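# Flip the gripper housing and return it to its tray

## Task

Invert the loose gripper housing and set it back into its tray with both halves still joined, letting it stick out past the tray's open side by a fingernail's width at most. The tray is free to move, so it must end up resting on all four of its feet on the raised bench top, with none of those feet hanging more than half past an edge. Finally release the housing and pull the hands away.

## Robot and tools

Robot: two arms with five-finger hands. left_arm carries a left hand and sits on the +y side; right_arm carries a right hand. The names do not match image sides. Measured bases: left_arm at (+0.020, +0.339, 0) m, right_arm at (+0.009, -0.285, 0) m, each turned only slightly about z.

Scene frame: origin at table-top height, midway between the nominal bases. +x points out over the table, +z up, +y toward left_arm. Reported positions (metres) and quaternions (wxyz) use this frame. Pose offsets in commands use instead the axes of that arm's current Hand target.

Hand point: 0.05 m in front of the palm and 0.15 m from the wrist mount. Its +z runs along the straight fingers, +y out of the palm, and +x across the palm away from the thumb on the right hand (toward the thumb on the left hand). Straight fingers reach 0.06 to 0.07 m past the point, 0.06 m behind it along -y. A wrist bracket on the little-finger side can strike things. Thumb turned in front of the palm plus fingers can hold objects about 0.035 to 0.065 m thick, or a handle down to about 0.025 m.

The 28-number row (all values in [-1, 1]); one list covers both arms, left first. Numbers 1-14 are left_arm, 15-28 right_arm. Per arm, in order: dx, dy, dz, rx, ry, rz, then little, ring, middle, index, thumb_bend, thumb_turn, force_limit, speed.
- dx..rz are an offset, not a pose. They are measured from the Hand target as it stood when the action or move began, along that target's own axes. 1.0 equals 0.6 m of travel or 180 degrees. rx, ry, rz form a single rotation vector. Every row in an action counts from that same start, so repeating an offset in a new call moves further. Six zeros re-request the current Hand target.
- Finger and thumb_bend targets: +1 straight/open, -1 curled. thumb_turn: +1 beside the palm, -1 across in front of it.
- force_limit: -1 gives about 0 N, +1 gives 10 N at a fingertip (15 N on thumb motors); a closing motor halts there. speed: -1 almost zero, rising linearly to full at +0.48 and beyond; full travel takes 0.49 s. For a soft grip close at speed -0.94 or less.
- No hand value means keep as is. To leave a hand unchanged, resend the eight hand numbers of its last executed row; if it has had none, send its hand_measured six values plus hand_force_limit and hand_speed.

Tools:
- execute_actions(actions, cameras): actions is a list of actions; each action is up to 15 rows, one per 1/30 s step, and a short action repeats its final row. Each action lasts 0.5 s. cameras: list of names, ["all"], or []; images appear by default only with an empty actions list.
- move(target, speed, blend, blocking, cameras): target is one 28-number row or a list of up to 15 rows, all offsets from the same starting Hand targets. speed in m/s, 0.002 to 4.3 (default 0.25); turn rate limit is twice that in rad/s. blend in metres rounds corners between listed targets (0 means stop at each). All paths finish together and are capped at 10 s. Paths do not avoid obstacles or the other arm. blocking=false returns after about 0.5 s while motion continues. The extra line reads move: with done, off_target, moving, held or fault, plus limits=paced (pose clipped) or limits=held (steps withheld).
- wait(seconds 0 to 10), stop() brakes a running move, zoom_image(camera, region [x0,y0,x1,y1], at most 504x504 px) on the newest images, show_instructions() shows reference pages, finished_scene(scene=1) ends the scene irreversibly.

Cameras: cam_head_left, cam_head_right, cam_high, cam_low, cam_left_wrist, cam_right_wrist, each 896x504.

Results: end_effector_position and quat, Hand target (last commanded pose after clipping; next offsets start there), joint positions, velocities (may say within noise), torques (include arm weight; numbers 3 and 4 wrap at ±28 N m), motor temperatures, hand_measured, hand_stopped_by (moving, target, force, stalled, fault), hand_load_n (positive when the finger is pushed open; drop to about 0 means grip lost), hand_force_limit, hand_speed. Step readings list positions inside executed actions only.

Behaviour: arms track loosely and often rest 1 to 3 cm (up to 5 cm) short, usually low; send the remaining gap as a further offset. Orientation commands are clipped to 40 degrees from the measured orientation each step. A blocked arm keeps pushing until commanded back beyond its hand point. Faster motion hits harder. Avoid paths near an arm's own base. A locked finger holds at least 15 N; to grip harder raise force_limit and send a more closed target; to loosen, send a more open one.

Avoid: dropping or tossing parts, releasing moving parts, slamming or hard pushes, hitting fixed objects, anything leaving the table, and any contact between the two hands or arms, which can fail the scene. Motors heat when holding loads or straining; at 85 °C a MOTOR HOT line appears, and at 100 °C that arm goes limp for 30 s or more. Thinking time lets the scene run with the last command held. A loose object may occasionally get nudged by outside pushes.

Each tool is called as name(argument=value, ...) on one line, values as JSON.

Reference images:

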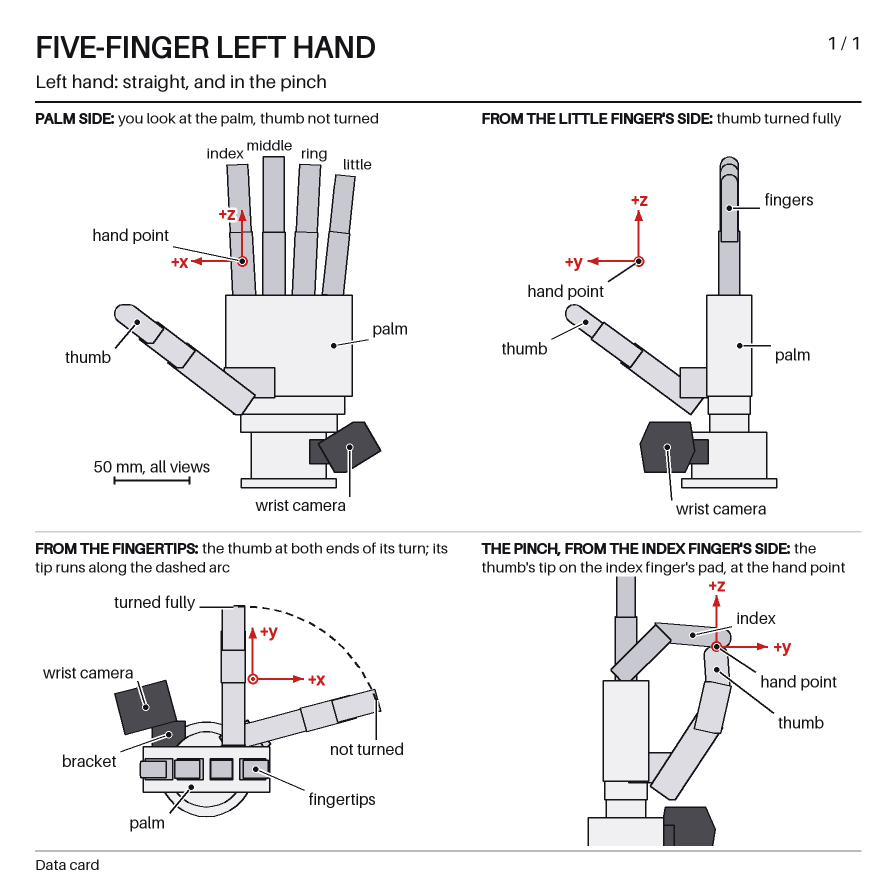

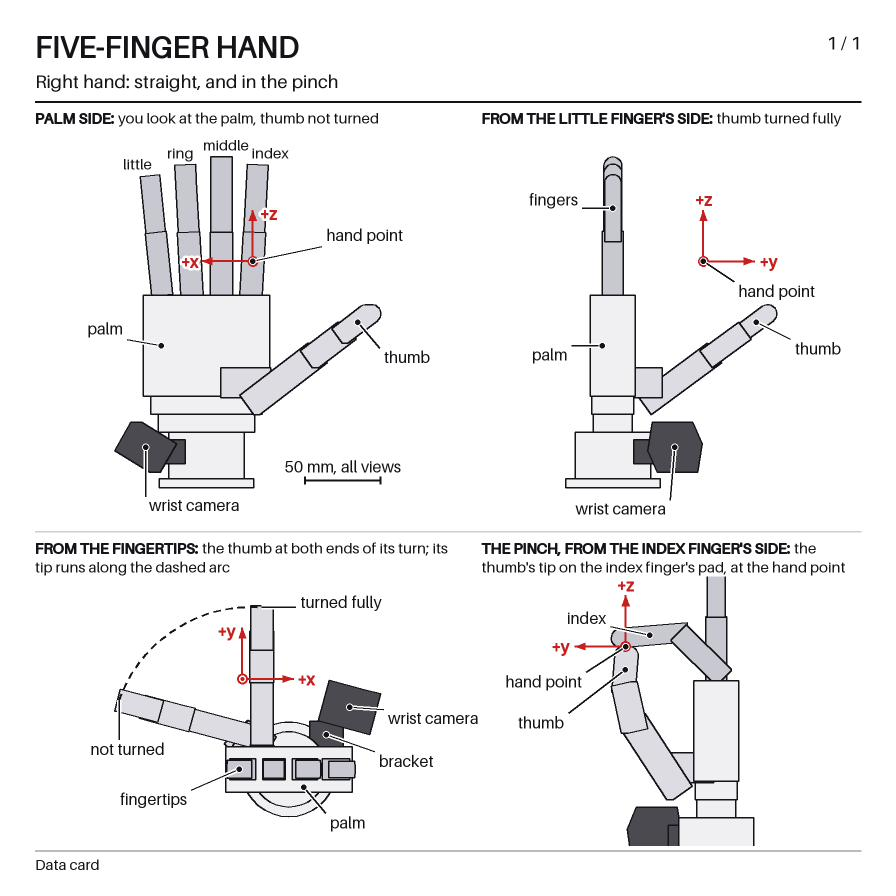

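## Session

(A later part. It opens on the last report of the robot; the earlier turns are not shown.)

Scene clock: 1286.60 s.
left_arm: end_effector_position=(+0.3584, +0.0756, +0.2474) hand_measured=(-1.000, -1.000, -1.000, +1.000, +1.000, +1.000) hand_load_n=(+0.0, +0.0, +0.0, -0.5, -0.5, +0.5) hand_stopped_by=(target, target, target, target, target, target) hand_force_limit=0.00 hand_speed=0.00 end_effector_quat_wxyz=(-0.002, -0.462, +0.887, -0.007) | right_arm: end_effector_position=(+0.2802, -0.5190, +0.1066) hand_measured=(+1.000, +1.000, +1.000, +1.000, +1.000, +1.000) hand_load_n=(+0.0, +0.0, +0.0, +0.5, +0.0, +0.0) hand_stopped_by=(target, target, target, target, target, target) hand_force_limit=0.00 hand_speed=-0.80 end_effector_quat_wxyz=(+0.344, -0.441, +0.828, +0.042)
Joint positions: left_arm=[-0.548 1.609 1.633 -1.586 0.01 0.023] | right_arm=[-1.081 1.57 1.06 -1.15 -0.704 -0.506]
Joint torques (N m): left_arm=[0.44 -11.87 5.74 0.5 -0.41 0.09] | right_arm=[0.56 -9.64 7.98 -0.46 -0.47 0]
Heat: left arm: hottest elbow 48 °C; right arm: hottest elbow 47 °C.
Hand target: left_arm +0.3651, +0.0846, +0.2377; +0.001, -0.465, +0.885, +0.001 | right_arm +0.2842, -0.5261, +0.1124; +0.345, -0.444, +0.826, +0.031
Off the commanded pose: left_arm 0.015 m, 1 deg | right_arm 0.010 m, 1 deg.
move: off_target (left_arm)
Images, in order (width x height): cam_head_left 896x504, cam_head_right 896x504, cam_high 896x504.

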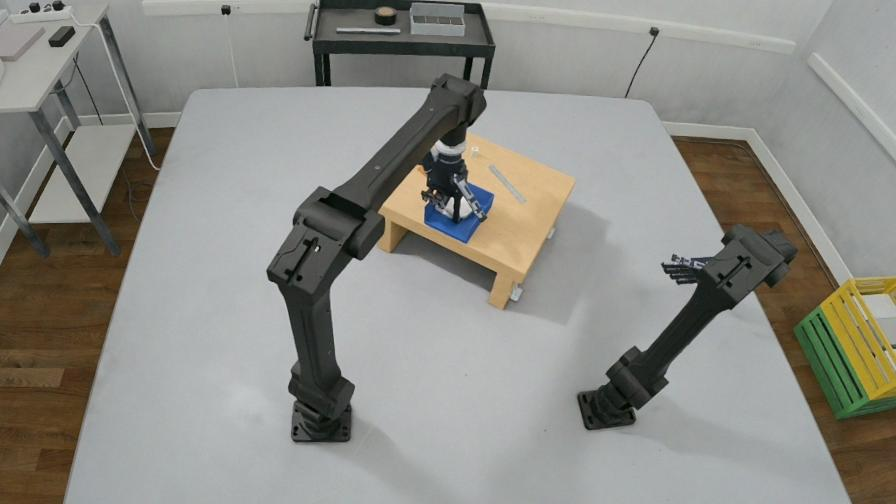

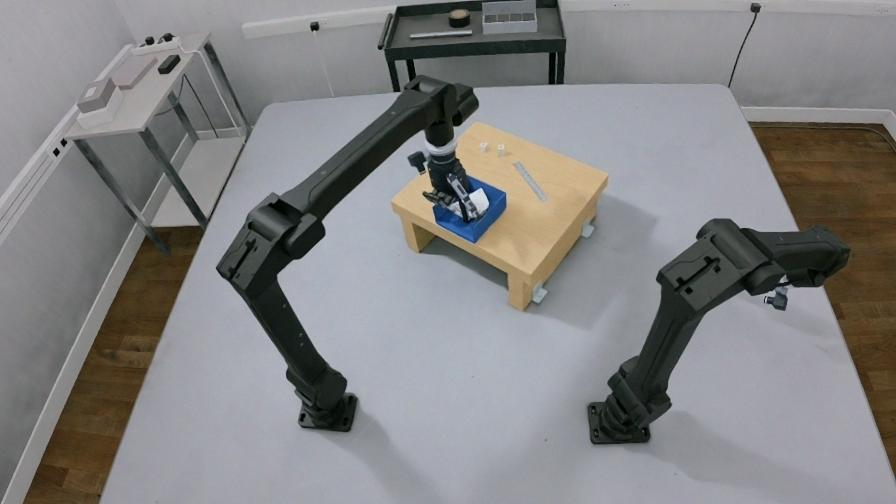

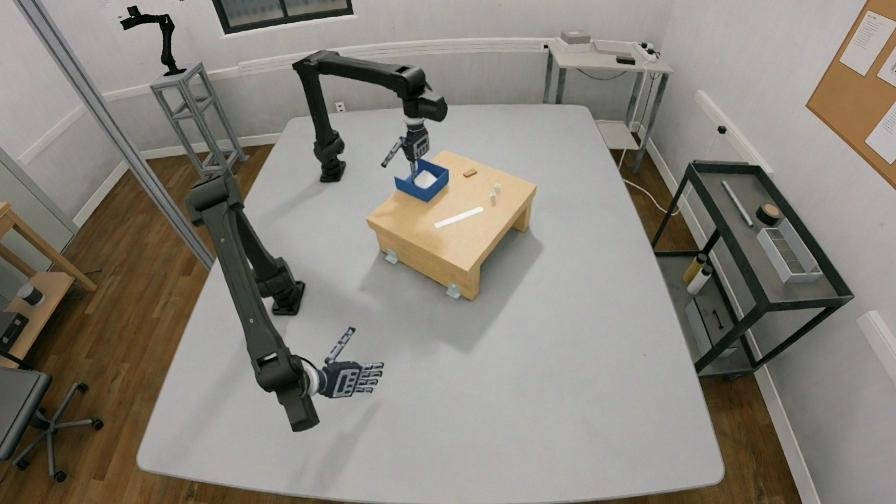

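move(target=[[0.055,0.01,0,0,0,0,-1,-1,-1,1,1,1,0,0,0,0,0,0,0,0,1,1,1,1,1,1,0,-0.8],[0.055,0.01,-0.12,0,0,0,-1,-1,-1,1,1,1,0,0,0,0,0,0,0,0,1,1,1,1,1,1,0,-0.8],[0.15,-0.08,-0.12,0,0,0,-1,-1,-1,1,1,1,0,0,0,0,0,0,0,0,1,1,1,1,1,1,0,-0.8]], speed=0.12, blend=0.01, cameras=["cam_head_left","cam_head_right","cam_high"])

zoom_image(camera="cam_head_left", region=[420, 160, 510, 250])

zoom_image(camera="cam_head_right", region=[430, 160, 520, 250])

zoom_image(camera="cam_high", region=[380, 130, 460, 210])

Scene clock: 1302.00 s.
left_arm: end_effector_position=(+0.3466, -0.0076, +0.2908) hand_measured=(-1.000, -1.000, -1.000, +1.000, +1.000, +1.000) hand_load_n=(+0.0, +0.0, +0.0, +0.0, -0.5, +0.0) hand_stopped_by=(target, target, target, target, target, target) hand_force_limit=0.00 hand_speed=0.00 end_effector_quat_wxyz=(+0.006, -0.462, +0.887, -0.019) | right_arm: end_effector_position=(+0.2802, -0.5190, +0.1066) hand_measured=(+1.000, +1.000, +1.000, +1.000, +1.000, +1.000) hand_load_n=(+0.0, +0.0, +0.0, +0.0, +0.0, +0.0) hand_stopped_by=(target, target, target, target, target, target) hand_force_limit=0.00 hand_speed=-0.80 end_effector_quat_wxyz=(+0.344, -0.441, +0.828, +0.042)
Joint positions: left_arm=[-0.695 1.715 1.888 -1.703 0.003 -0.123] | right_arm=[-1.081 1.57 1.06 -1.15 -0.704 -0.506]
Joint torques (N m): left_arm=[-0.56 -13.92 10.73 -0.23 0.18 -0.16] | right_arm=[0.56 -9.58 7.98 -0.46 -0.47 0]
Heat: left arm: hottest elbow 48 °C; right arm: hottest elbow 47 °C.
Hand target: left_arm +0.3535, -0.0169, +0.3096; +0.001, -0.466, +0.885, +0.001 | right_arm +0.2842, -0.5261, +0.1124; +0.345, -0.444, +0.826, +0.031
Off the commanded pose: left_arm 0.022 m, 2 deg | right_arm 0.010 m, 1 deg.
joint sent to its limit (left arm) — joint 4 (wrist pitch), lower limit. The joint targets are off in orientation, not in position.
move: off_target (left_arm)
Images, in order (width x height): cam_head_left 896x504, cam_head_right 896x504, cam_high 896x504.

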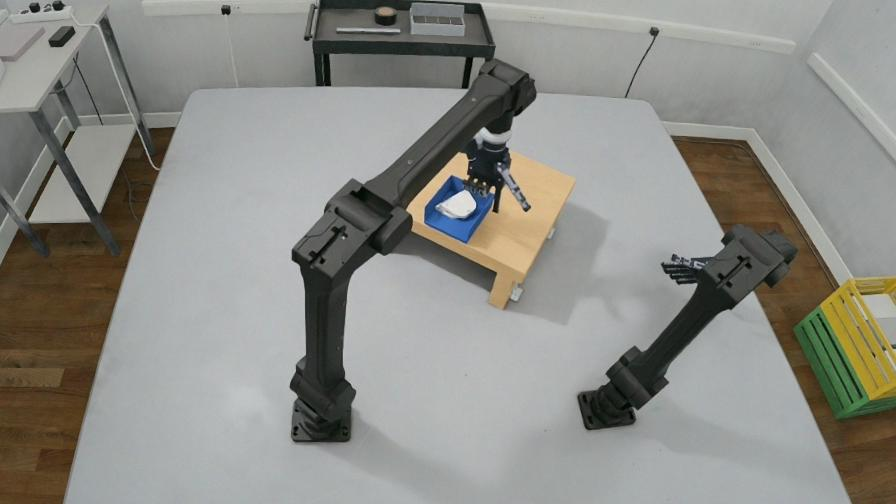

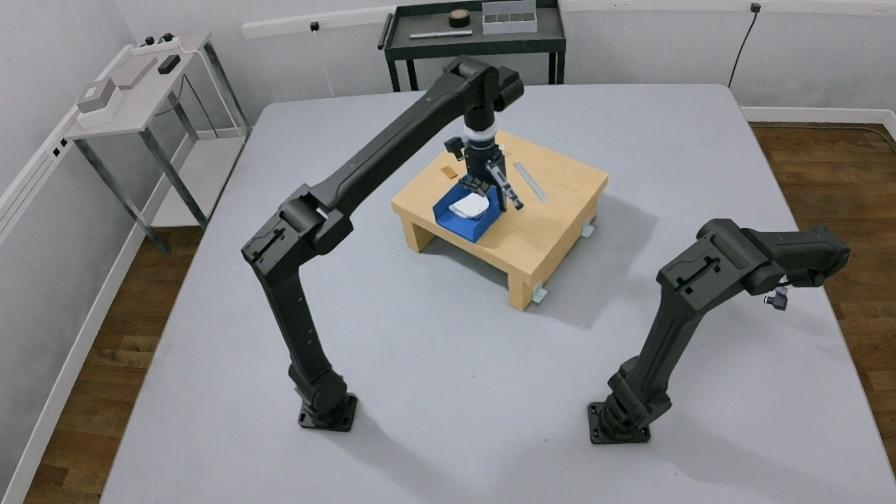

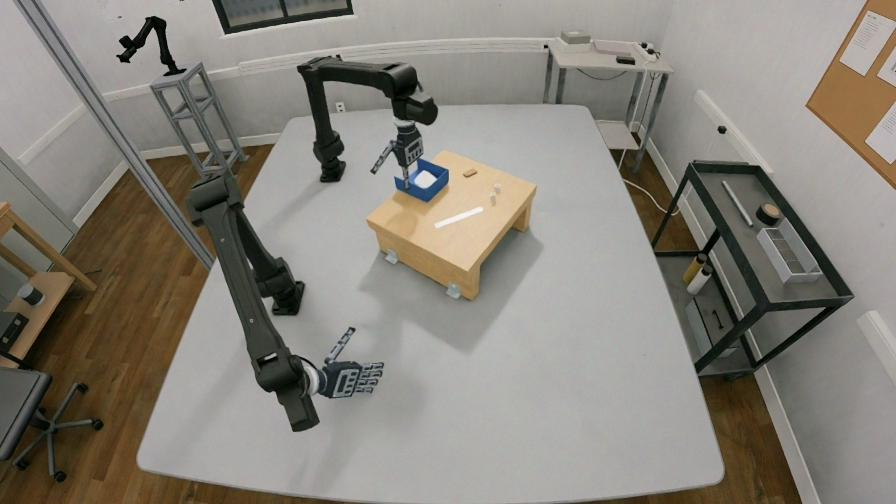

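Scaled by 5.600 from the camera's 896x504 image, which has a finer 1280x720 frame.

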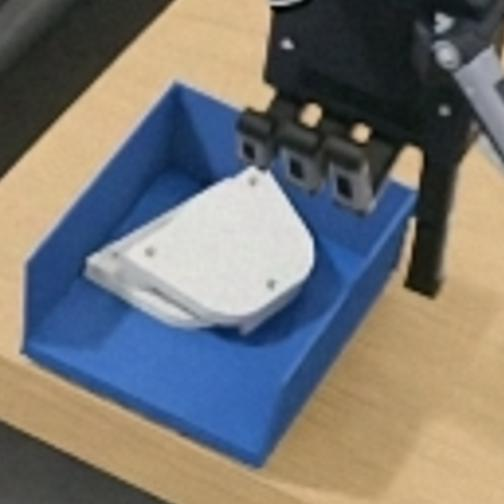

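Scaled by 5.600 from the camera's 896x504 image, which has a finer 1280x720 frame.

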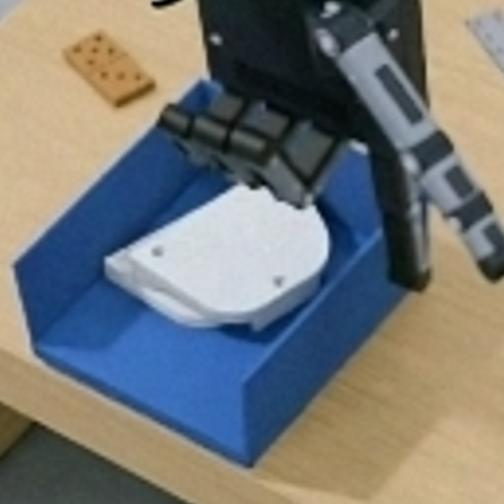

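Scaled by 6.300 from the camera's 896x504 image, which has a finer 1280x720 frame.

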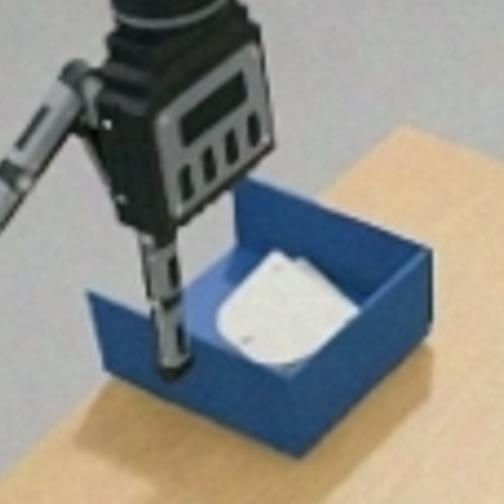

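move(target=[[0,0,-0.06,0,0,0,-1,-1,-1,1,1,1,0,0,0,0,0,0,0,0,1,1,1,1,1,1,0,-0.8],[-0.07,0.005,-0.06,0,0,0,-1,-1,-1,1,1,1,0,0,0,0,0,0,0,0,1,1,1,1,1,1,0,-0.8]], speed=0.12, cameras=["cam_head_left","cam_head_right","cam_high"])

zoom_image(camera="cam_head_left", region=[420, 160, 510, 250])

zoom_image(camera="cam_head_right", region=[430, 160, 520, 250])

zoom_image(camera="cam_high", region=[380, 130, 460, 210])

Scene clock: 1339.67 s.
left_arm: end_effector_position=(+0.3734, +0.0176, +0.3243) hand_measured=(-1.000, -1.000, -1.000, +1.000, +1.000, +1.000) hand_load_n=(+0.0, +0.0, +0.0, +0.0, +0.0, +0.0) hand_stopped_by=(target, target, target, target, target, target) hand_force_limit=0.00 hand_speed=0.00 end_effector_quat_wxyz=(+0.019, -0.472, +0.879, -0.060) | right_arm: end_effector_position=(+0.2802, -0.5190, +0.1066) hand_measured=(+1.000, +1.000, +1.000, +1.000, +1.000, +1.000) hand_load_n=(-0.5, +0.0, +0.0, +0.0, +0.0, +0.0) hand_stopped_by=(target, target, target, target, target, target) hand_force_limit=0.00 hand_speed=-0.80 end_effector_quat_wxyz=(+0.344, -0.441, +0.828, +0.042)
Joint positions: left_arm=[-0.619 1.68 1.938 -1.703 0.014 -0.073] | right_arm=[-1.081 1.57 1.06 -1.15 -0.704 -0.506]
Joint torques (N m): left_arm=[-0.56 -15.15 9.07 -0.06 0.07 0.1] | right_arm=[0.56 -9.64 7.97 -0.47 -0.47 0]
Heat: left arm: hottest elbow 54 °C; right arm: hottest elbow 48 °C.
Hand target: left_arm +0.3749, +0.0194, +0.3457; +0.001, -0.465, +0.885, +0.001 | right_arm +0.2842, -0.5261, +0.1124; +0.345, -0.444, +0.826, +0.031
Off the commanded pose: left_arm 0.021 m, 7 deg | right_arm 0.010 m, 1 deg.
joint sent to its limit (left arm) — joint 4 (wrist pitch), lower limit. The joint targets are off in orientation, not in position.
move: off_target (left_arm)
Images, in order (width x height): cam_head_left 896x504, cam_head_right 896x504, cam_high 896x504.

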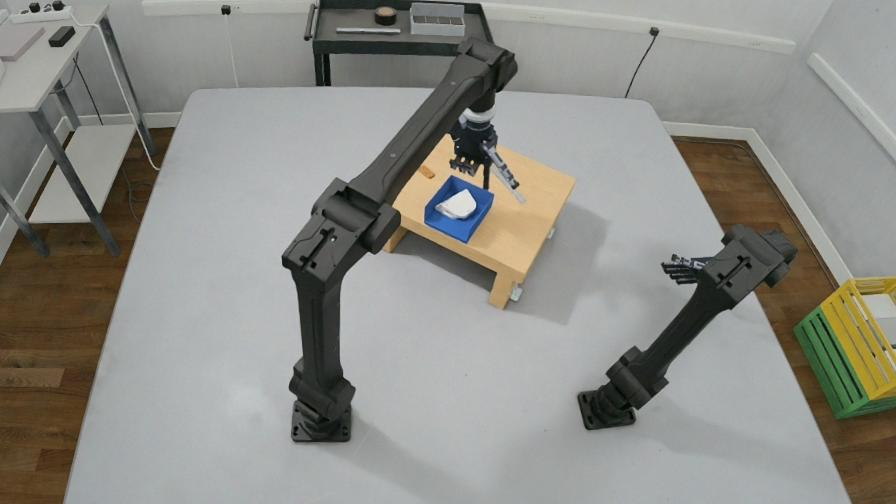

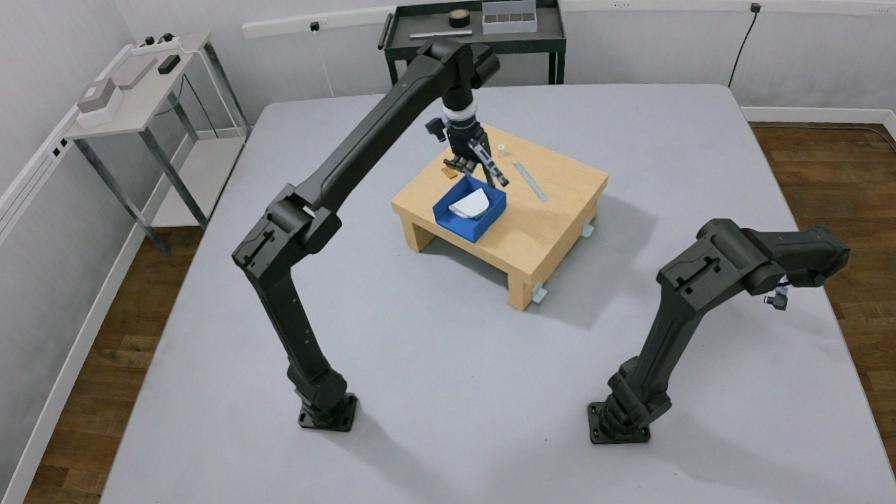

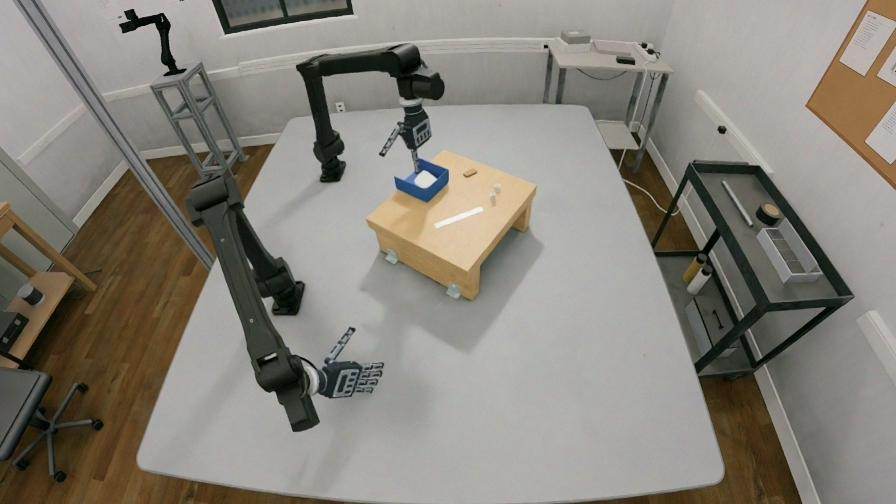

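Scaled by 5.600 from the camera's 896x504 image, which has a finer 1280x720 frame.

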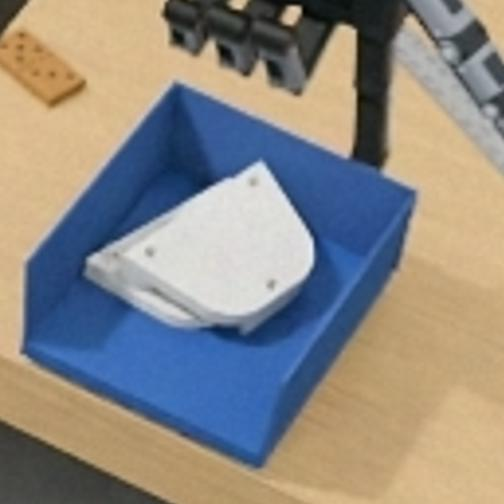

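Scaled by 5.600 from the camera's 896x504 image, which has a finer 1280x720 frame.

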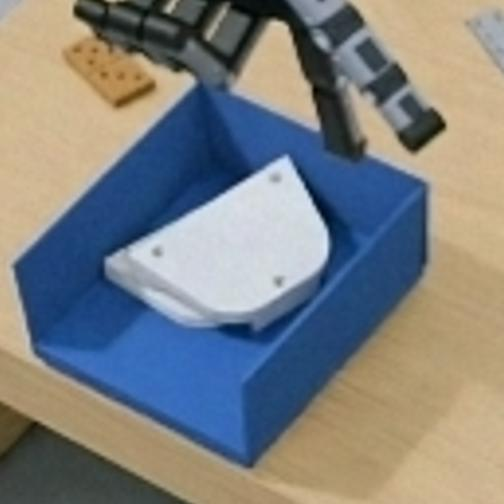

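Scaled by 6.300 from the camera's 896x504 image, which has a finer 1280x720 frame.

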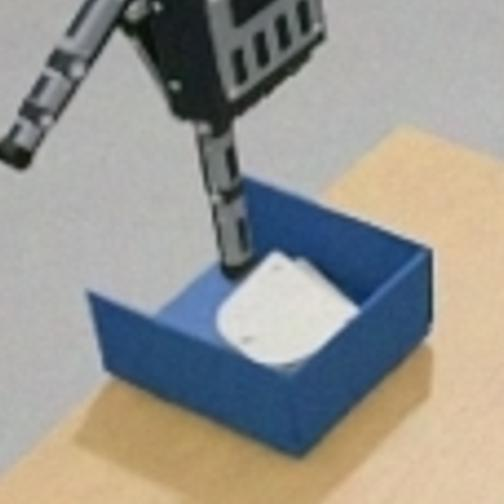

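move(target=[[-0.002,0.006,0.172,0,0,0,-1,-1,-1,1,1,1,0,0,0,0,0,0,0,0,1,1,1,1,1,1,0,-0.8],[-0.045,0.006,0.175,0,0,0,-1,-1,-1,1,1,1,0,0,0,0,0,0,0,0,1,1,1,1,1,1,0,-0.8]], speed=[0.1,0.05], cameras=["cam_head_left","cam_head_right","cam_high"])

zoom_image(camera="cam_head_left", region=[420, 160, 510, 250])

zoom_image(camera="cam_head_right", region=[430, 160, 520, 250])

zoom_image(camera="cam_high", region=[380, 130, 460, 210])

Scene clock: 1353.93 s.
left_arm: end_effector_position=(+0.3836, +0.0385, +0.2486) hand_measured=(-1.000, -1.000, -1.000, +1.000, +1.000, +1.000) hand_load_n=(+0.0, +0.0, +0.5, +0.0, +0.0, +0.0) hand_stopped_by=(target, target, target, target, target, target) hand_force_limit=0.00 hand_speed=0.00 end_effector_quat_wxyz=(+0.001, -0.467, +0.884, -0.005) | right_arm: end_effector_position=(+0.2802, -0.5190, +0.1066) hand_measured=(+1.000, +1.000, +1.000, +1.000, +1.000, +1.000) hand_load_n=(+0.0, +0.0, +0.0, +0.0, +0.0, +0.0) hand_stopped_by=(target, target, target, target, target, target) hand_force_limit=0.00 hand_speed=-0.80 end_effector_quat_wxyz=(+0.344, -0.441, +0.828, +0.042)
Joint positions: left_arm=[-0.582 1.723 1.782 -1.621 0.003 -0.02] | right_arm=[-1.081 1.57 1.06 -1.15 -0.704 -0.506]
Joint torques (N m): left_arm=[-0.38 -13.8 5.89 0.38 -0.15 0.1] | right_arm=[0.56 -9.64 7.98 -0.46 -0.47 0]
Heat: left arm: hottest elbow 53 °C; right arm: hottest elbow 48 °C.
Hand target: left_arm +0.3874, +0.0439, +0.2406; +0.001, -0.466, +0.885, +0.001 | right_arm +0.2842, -0.5261, +0.1124; +0.345, -0.444, +0.826, +0.031
Off the commanded pose: left_arm 0.010 m, 1 deg | right_arm 0.010 m, 1 deg.
move: done
Images, in order (width x height): cam_head_left 896x504, cam_head_right 896x504, cam_high 896x504.

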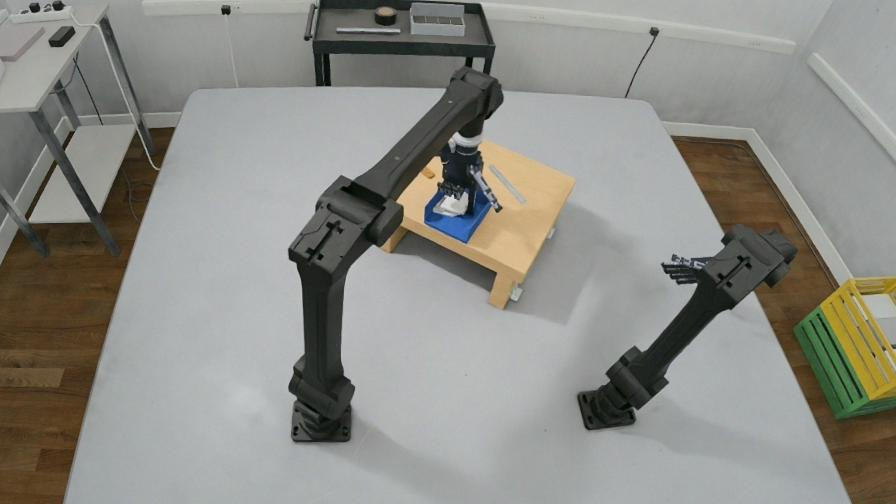

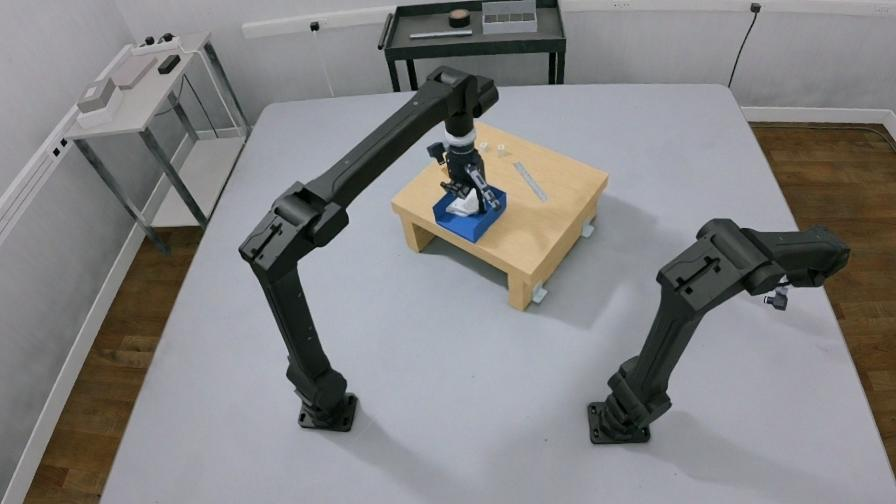

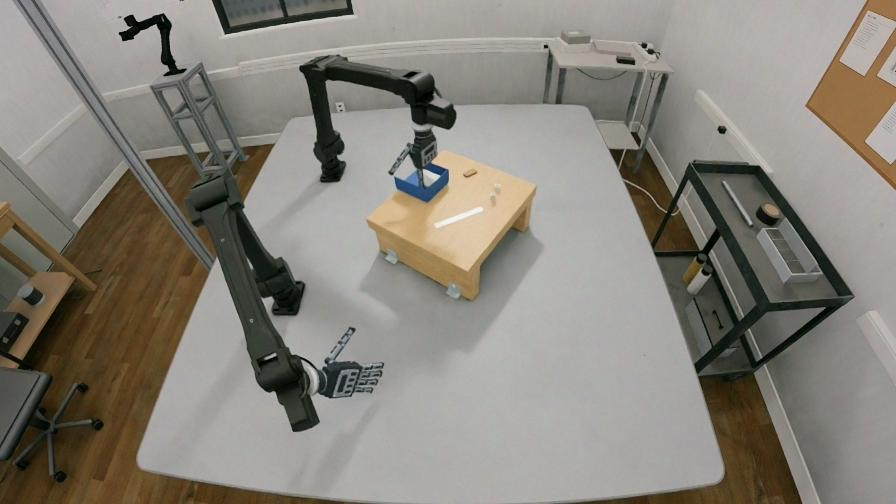

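Scaled by 5.600 from the camera's 896x504 image, which has a finer 1280x720 frame.

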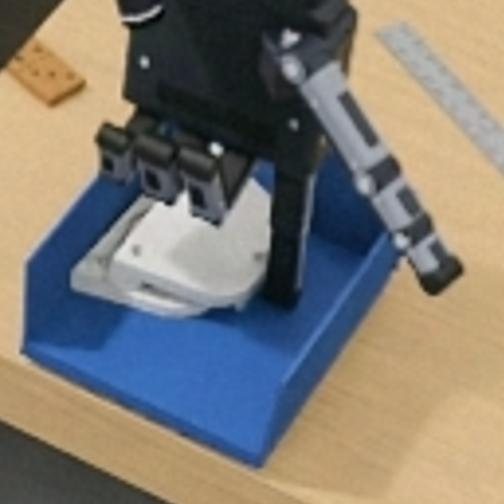

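Scaled by 5.600 from the camera's 896x504 image, which has a finer 1280x720 frame.

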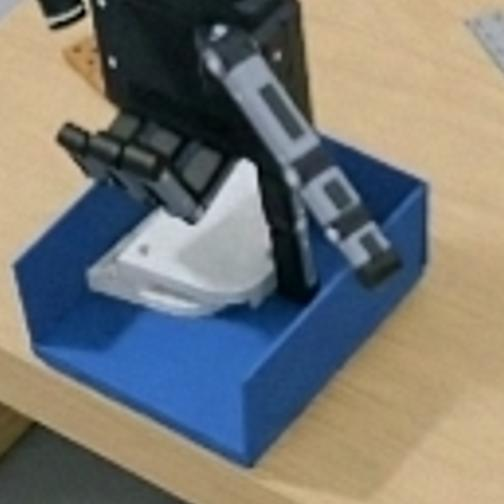

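Scaled by 6.300 from the camera's 896x504 image, which has a finer 1280x720 frame.

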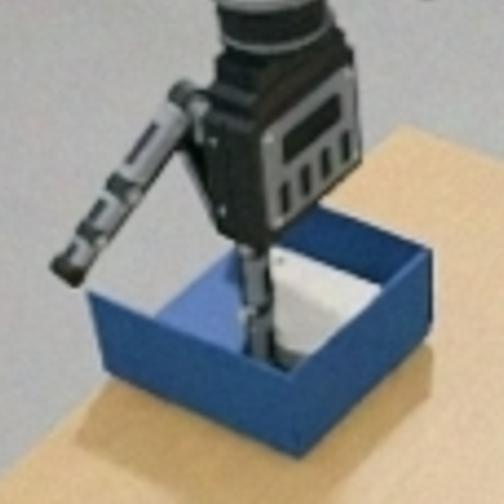

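move(target=[[-0.045,0,0.003,0,0,0,-1,-1,-1,1,1,1,0,0,0,0,0,0,0,0,1,1,1,1,1,1,0,-0.8]], speed=0.05, cameras=["cam_head_left","cam_head_right","cam_high"])

zoom_image(camera="cam_head_left", region=[420, 160, 510, 250])

zoom_image(camera="cam_head_right", region=[430, 160, 520, 250])

zoom_image(camera="cam_high", region=[380, 130, 460, 210])

Scene clock: 1367.23 s.
left_arm: end_effector_position=(+0.3885, +0.0454, +0.2485) hand_measured=(-1.000, -1.000, -1.000, +1.000, +1.000, +1.000) hand_load_n=(+0.0, +0.0, +0.0, +0.0, +0.0, +0.0) hand_stopped_by=(target, target, target, target, target, target) hand_force_limit=0.00 hand_speed=0.00 end_effector_quat_wxyz=(-0.008, -0.454, +0.891, -0.012) | right_arm: end_effector_position=(+0.2802, -0.5190, +0.1066) hand_measured=(+1.000, +1.000, +1.000, +1.000, +1.000, +1.000) hand_load_n=(+0.0, +0.0, +0.0, +0.0, +0.0, +0.0) hand_stopped_by=(target, target, target, target, target, target) hand_force_limit=0.00 hand_speed=-0.80 end_effector_quat_wxyz=(+0.344, -0.441, +0.828, +0.042)
Joint positions: left_arm=[-0.561 1.723 1.78 -1.616 0.026 0.028] | right_arm=[-1.081 1.57 1.06 -1.15 -0.704 -0.506]
Joint torques (N m): left_arm=[2.02 -13.74 5.72 0.32 -0.97 0.12] | right_arm=[0.56 -9.64 7.98 -0.47 -0.47 0]
Heat: left arm: hottest elbow 52 °C; right arm: hottest elbow 48 °C.
Hand target: left_arm +0.4028, +0.0662, +0.2390; +0.001, -0.466, +0.885, +0.001 | right_arm +0.2842, -0.5261, +0.1124; +0.345, -0.444, +0.826, +0.031
Off the commanded pose: left_arm 0.027 m, 2 deg | right_arm 0.010 m, 1 deg.
move: off_target (left_arm)
Images, in order (width x height): cam_head_left 896x504, cam_head_right 896x504, cam_high 896x504.

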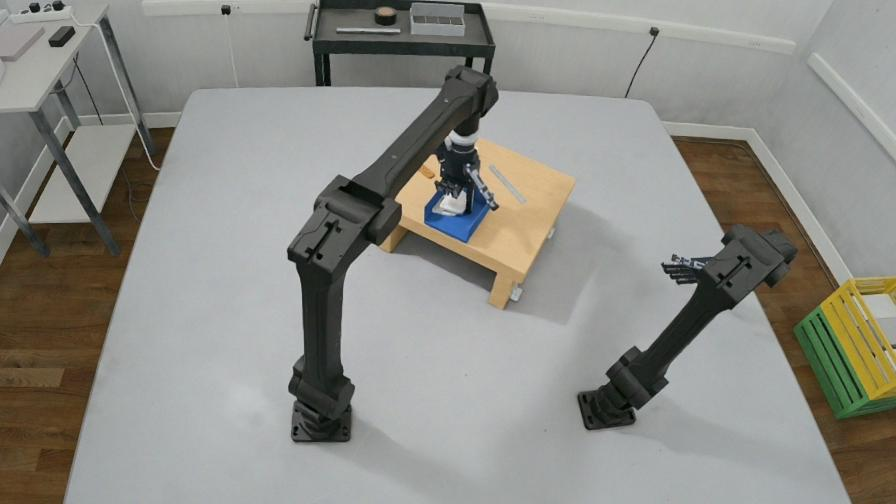

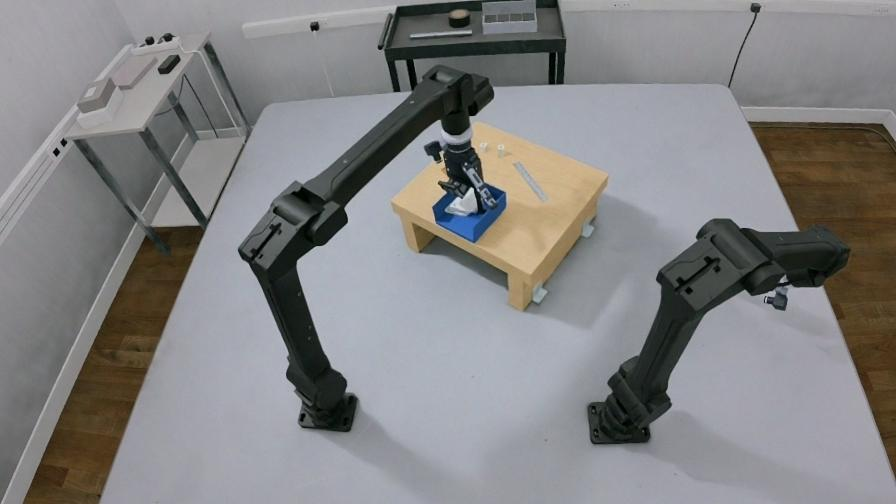

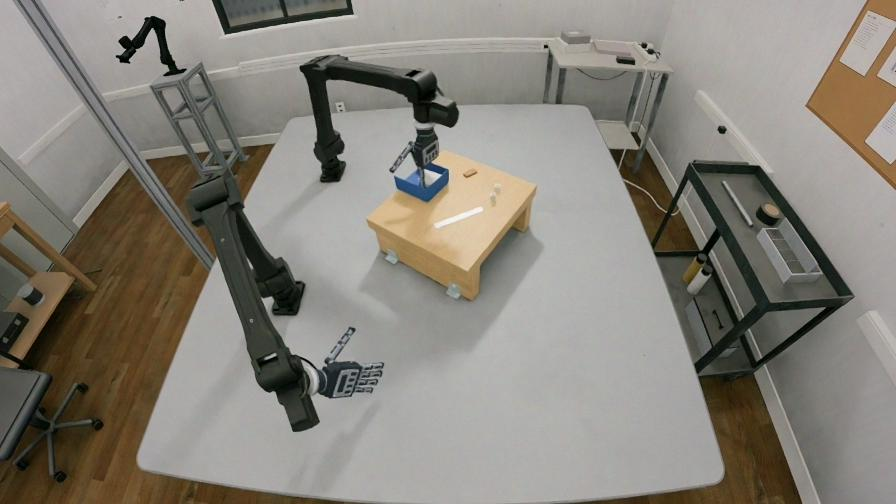

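Scaled by 5.600 from the camera's 896x504 image, which has a finer 1280x720 frame.

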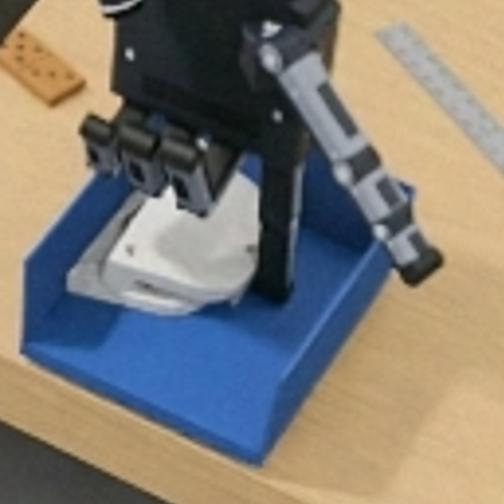

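Scaled by 5.600 from the camera's 896x504 image, which has a finer 1280x720 frame.

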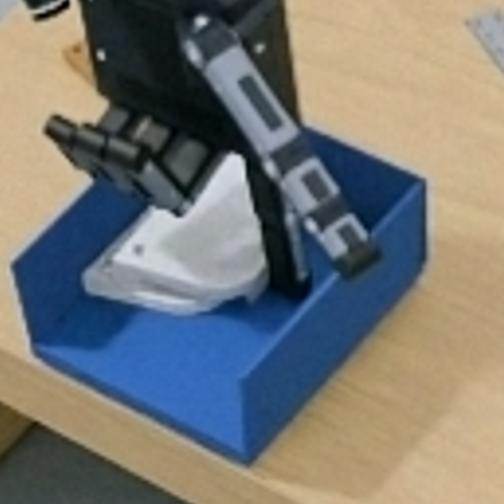

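Scaled by 6.300 from the camera's 896x504 image, which has a finer 1280x720 frame.

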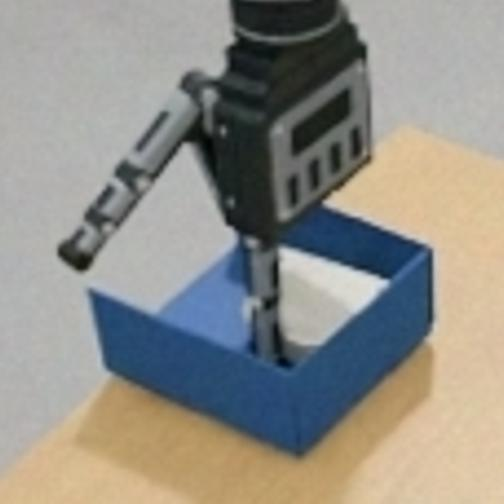

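move(target=[[0.06,0.01,0,0,0,0,-1,-1,-1,1,1,1,0,0,0,0,0,0,0,0,1,1,1,1,1,1,0,-0.8],[0.06,0.01,-0.17,0,0,0,-1,-1,-1,1,1,1,0,0,0,0,0,0,0,0,1,1,1,1,1,1,0,-0.8],[0.06,-0.05,-0.17,0,0,0,-1,-1,-1,1,1,1,0,0,0,0,0,0,0,0,1,1,1,1,1,1,0,-0.8]], speed=0.15, blend=0.01, cameras=["cam_head_left","cam_head_right","cam_high"])

zoom_image(camera="cam_head_left", region=[425, 170, 495, 240])

zoom_image(camera="cam_head_right", region=[435, 170, 505, 240])

zoom_image(camera="cam_high", region=[390, 150, 455, 205])

Scene clock: 1393.07 s.
left_arm: end_effector_position=(+0.4016, +0.0252, +0.3257) hand_measured=(-1.000, -1.000, -1.000, +1.000, +1.000, +1.000) hand_load_n=(+0.0, +0.0, +0.0, +0.0, +0.0, +0.0) hand_stopped_by=(target, target, target, target, target, target) hand_force_limit=0.00 hand_speed=0.00 end_effector_quat_wxyz=(+0.029, -0.462, +0.884, -0.066) | right_arm: end_effector_position=(+0.2802, -0.5190, +0.1066) hand_measured=(+1.000, +1.000, +1.000, +1.000, +1.000, +1.000) hand_load_n=(+0.0, +0.0, +0.0, +0.0, +0.0, +0.0) hand_stopped_by=(target, target, target, target, target, target) hand_force_limit=0.00 hand_speed=-0.80 end_effector_quat_wxyz=(+0.344, -0.441, +0.828, +0.042)
Joint positions: left_arm=[-0.582 1.723 2.001 -1.705 0.007 -0.014] | right_arm=[-1.081 1.57 1.06 -1.15 -0.704 -0.506]
Joint torques (N m): left_arm=[-0.91 -13.92 9.96 0.01 0.19 -0.15] | right_arm=[0.56 -9.58 7.97 -0.46 -0.47 0]
Heat: left arm: hottest elbow 50 °C; right arm: hottest elbow 48 °C.
Hand target: left_arm +0.4068, +0.0193, +0.3409; +0.001, -0.466, +0.885, +0.000 | right_arm +0.2842, -0.5261, +0.1124; +0.345, -0.444, +0.826, +0.031
Off the commanded pose: left_arm 0.017 m, 8 deg | right_arm 0.010 m, 1 deg.
joint sent to its limit (left arm) — joint 4 (wrist pitch), lower limit. The joint targets are off in orientation, not in position.
move: off_target (left_arm)
Images, in order (width x height): cam_head_left 896x504, cam_head_right 896x504, cam_high 896x504.

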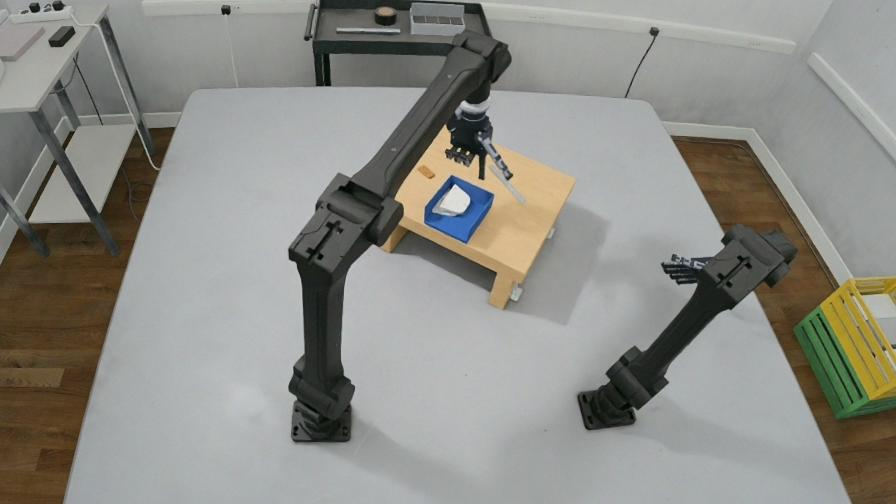

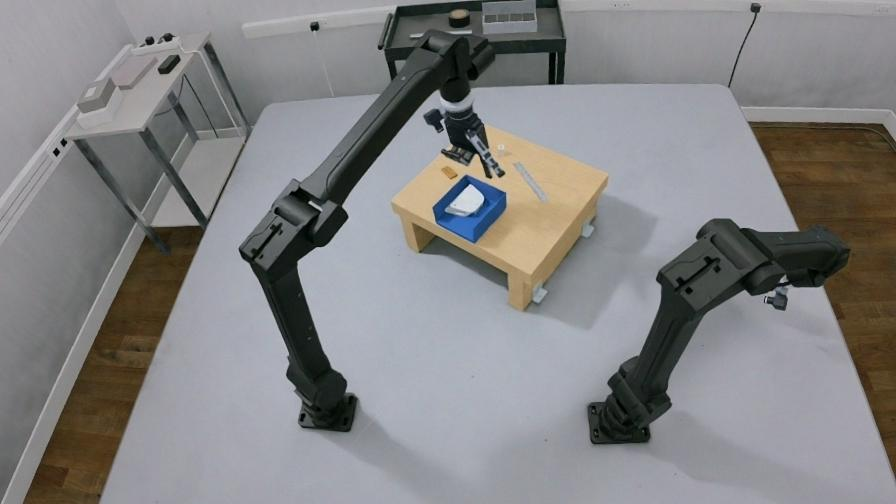

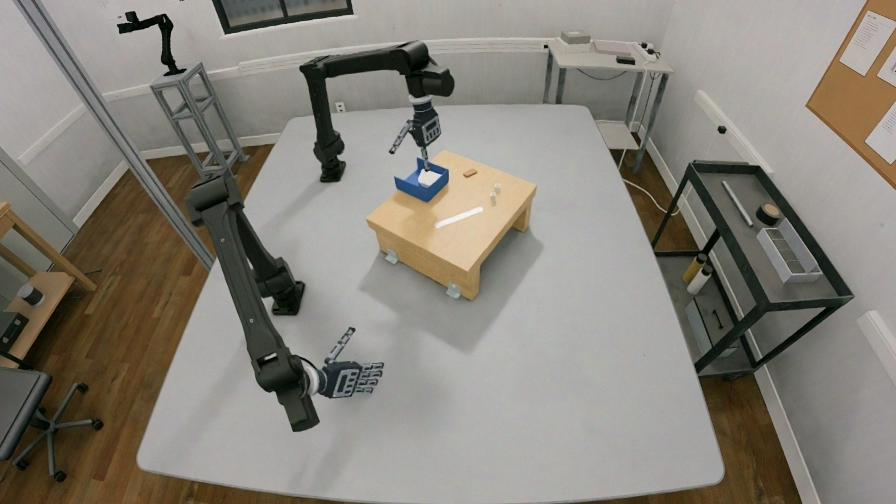

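Scaled by 7.200 from the camera's 896x504 image, which has a finer 1280x720 frame.

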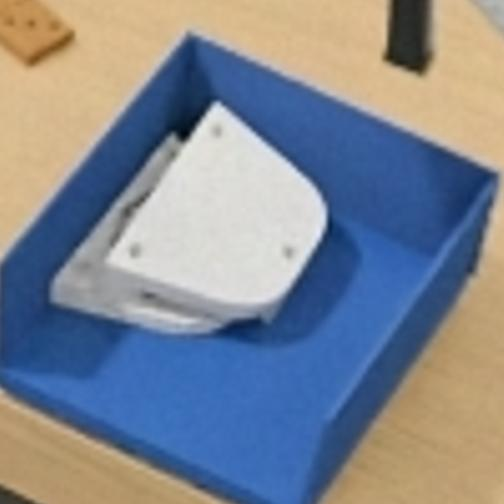

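Scaled by 7.200 from the camera's 896x504 image, which has a finer 1280x720 frame.

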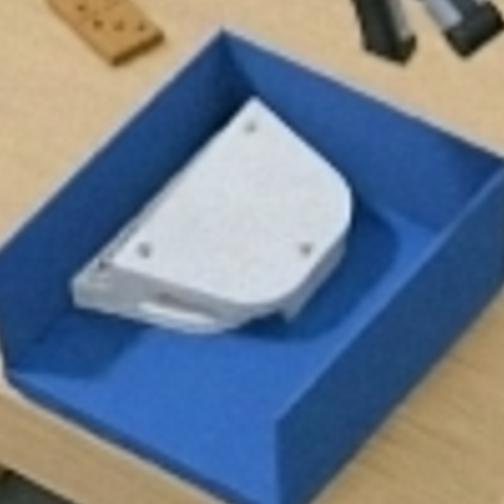

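Scaled by 7.754 from the camera's 896x504 image, which has a finer 1280x720 frame.

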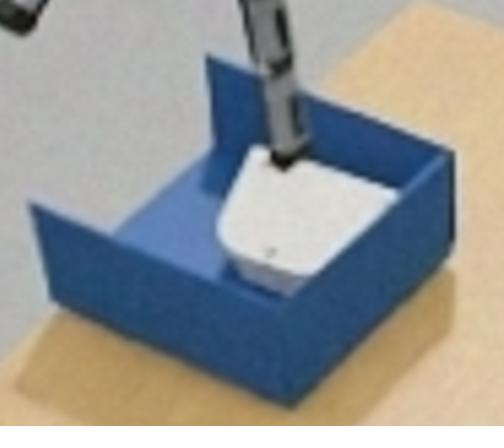

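zoom_image(camera="cam_head_left", region=[428, 180, 474, 222])

zoom_image(camera="cam_head_right", region=[440, 178, 490, 222])

zoom_image(camera="cam_high", region=[410, 160, 450, 195])

Scaled by 10.957 from the camera's 896x504 image, which has a finer 1280x720 frame.

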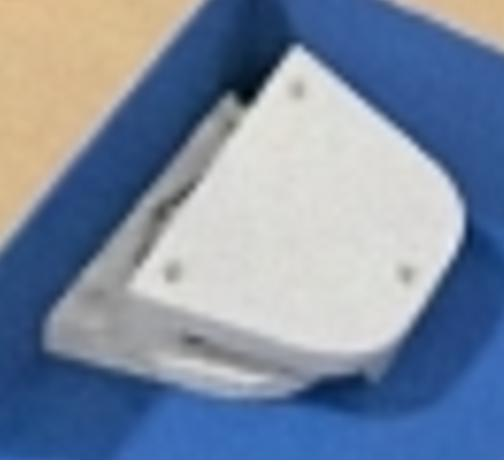

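Scaled by 10.080 from the camera's 896x504 image, which has a finer 1280x720 frame.

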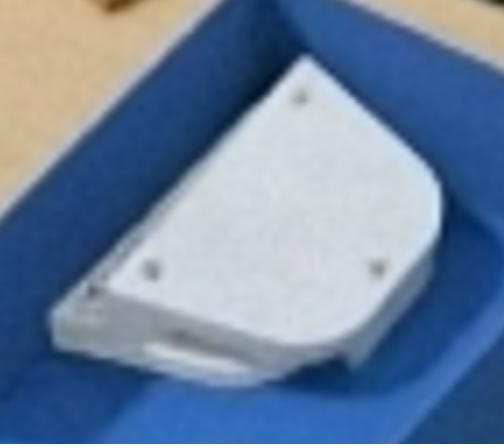

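Scaled by 12.600 from the camera's 896x504 image, which has a finer 1280x720 frame.

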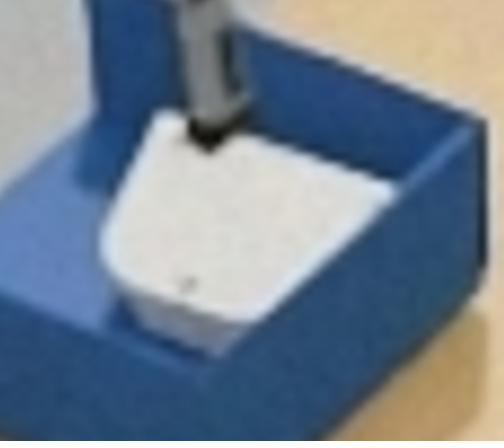

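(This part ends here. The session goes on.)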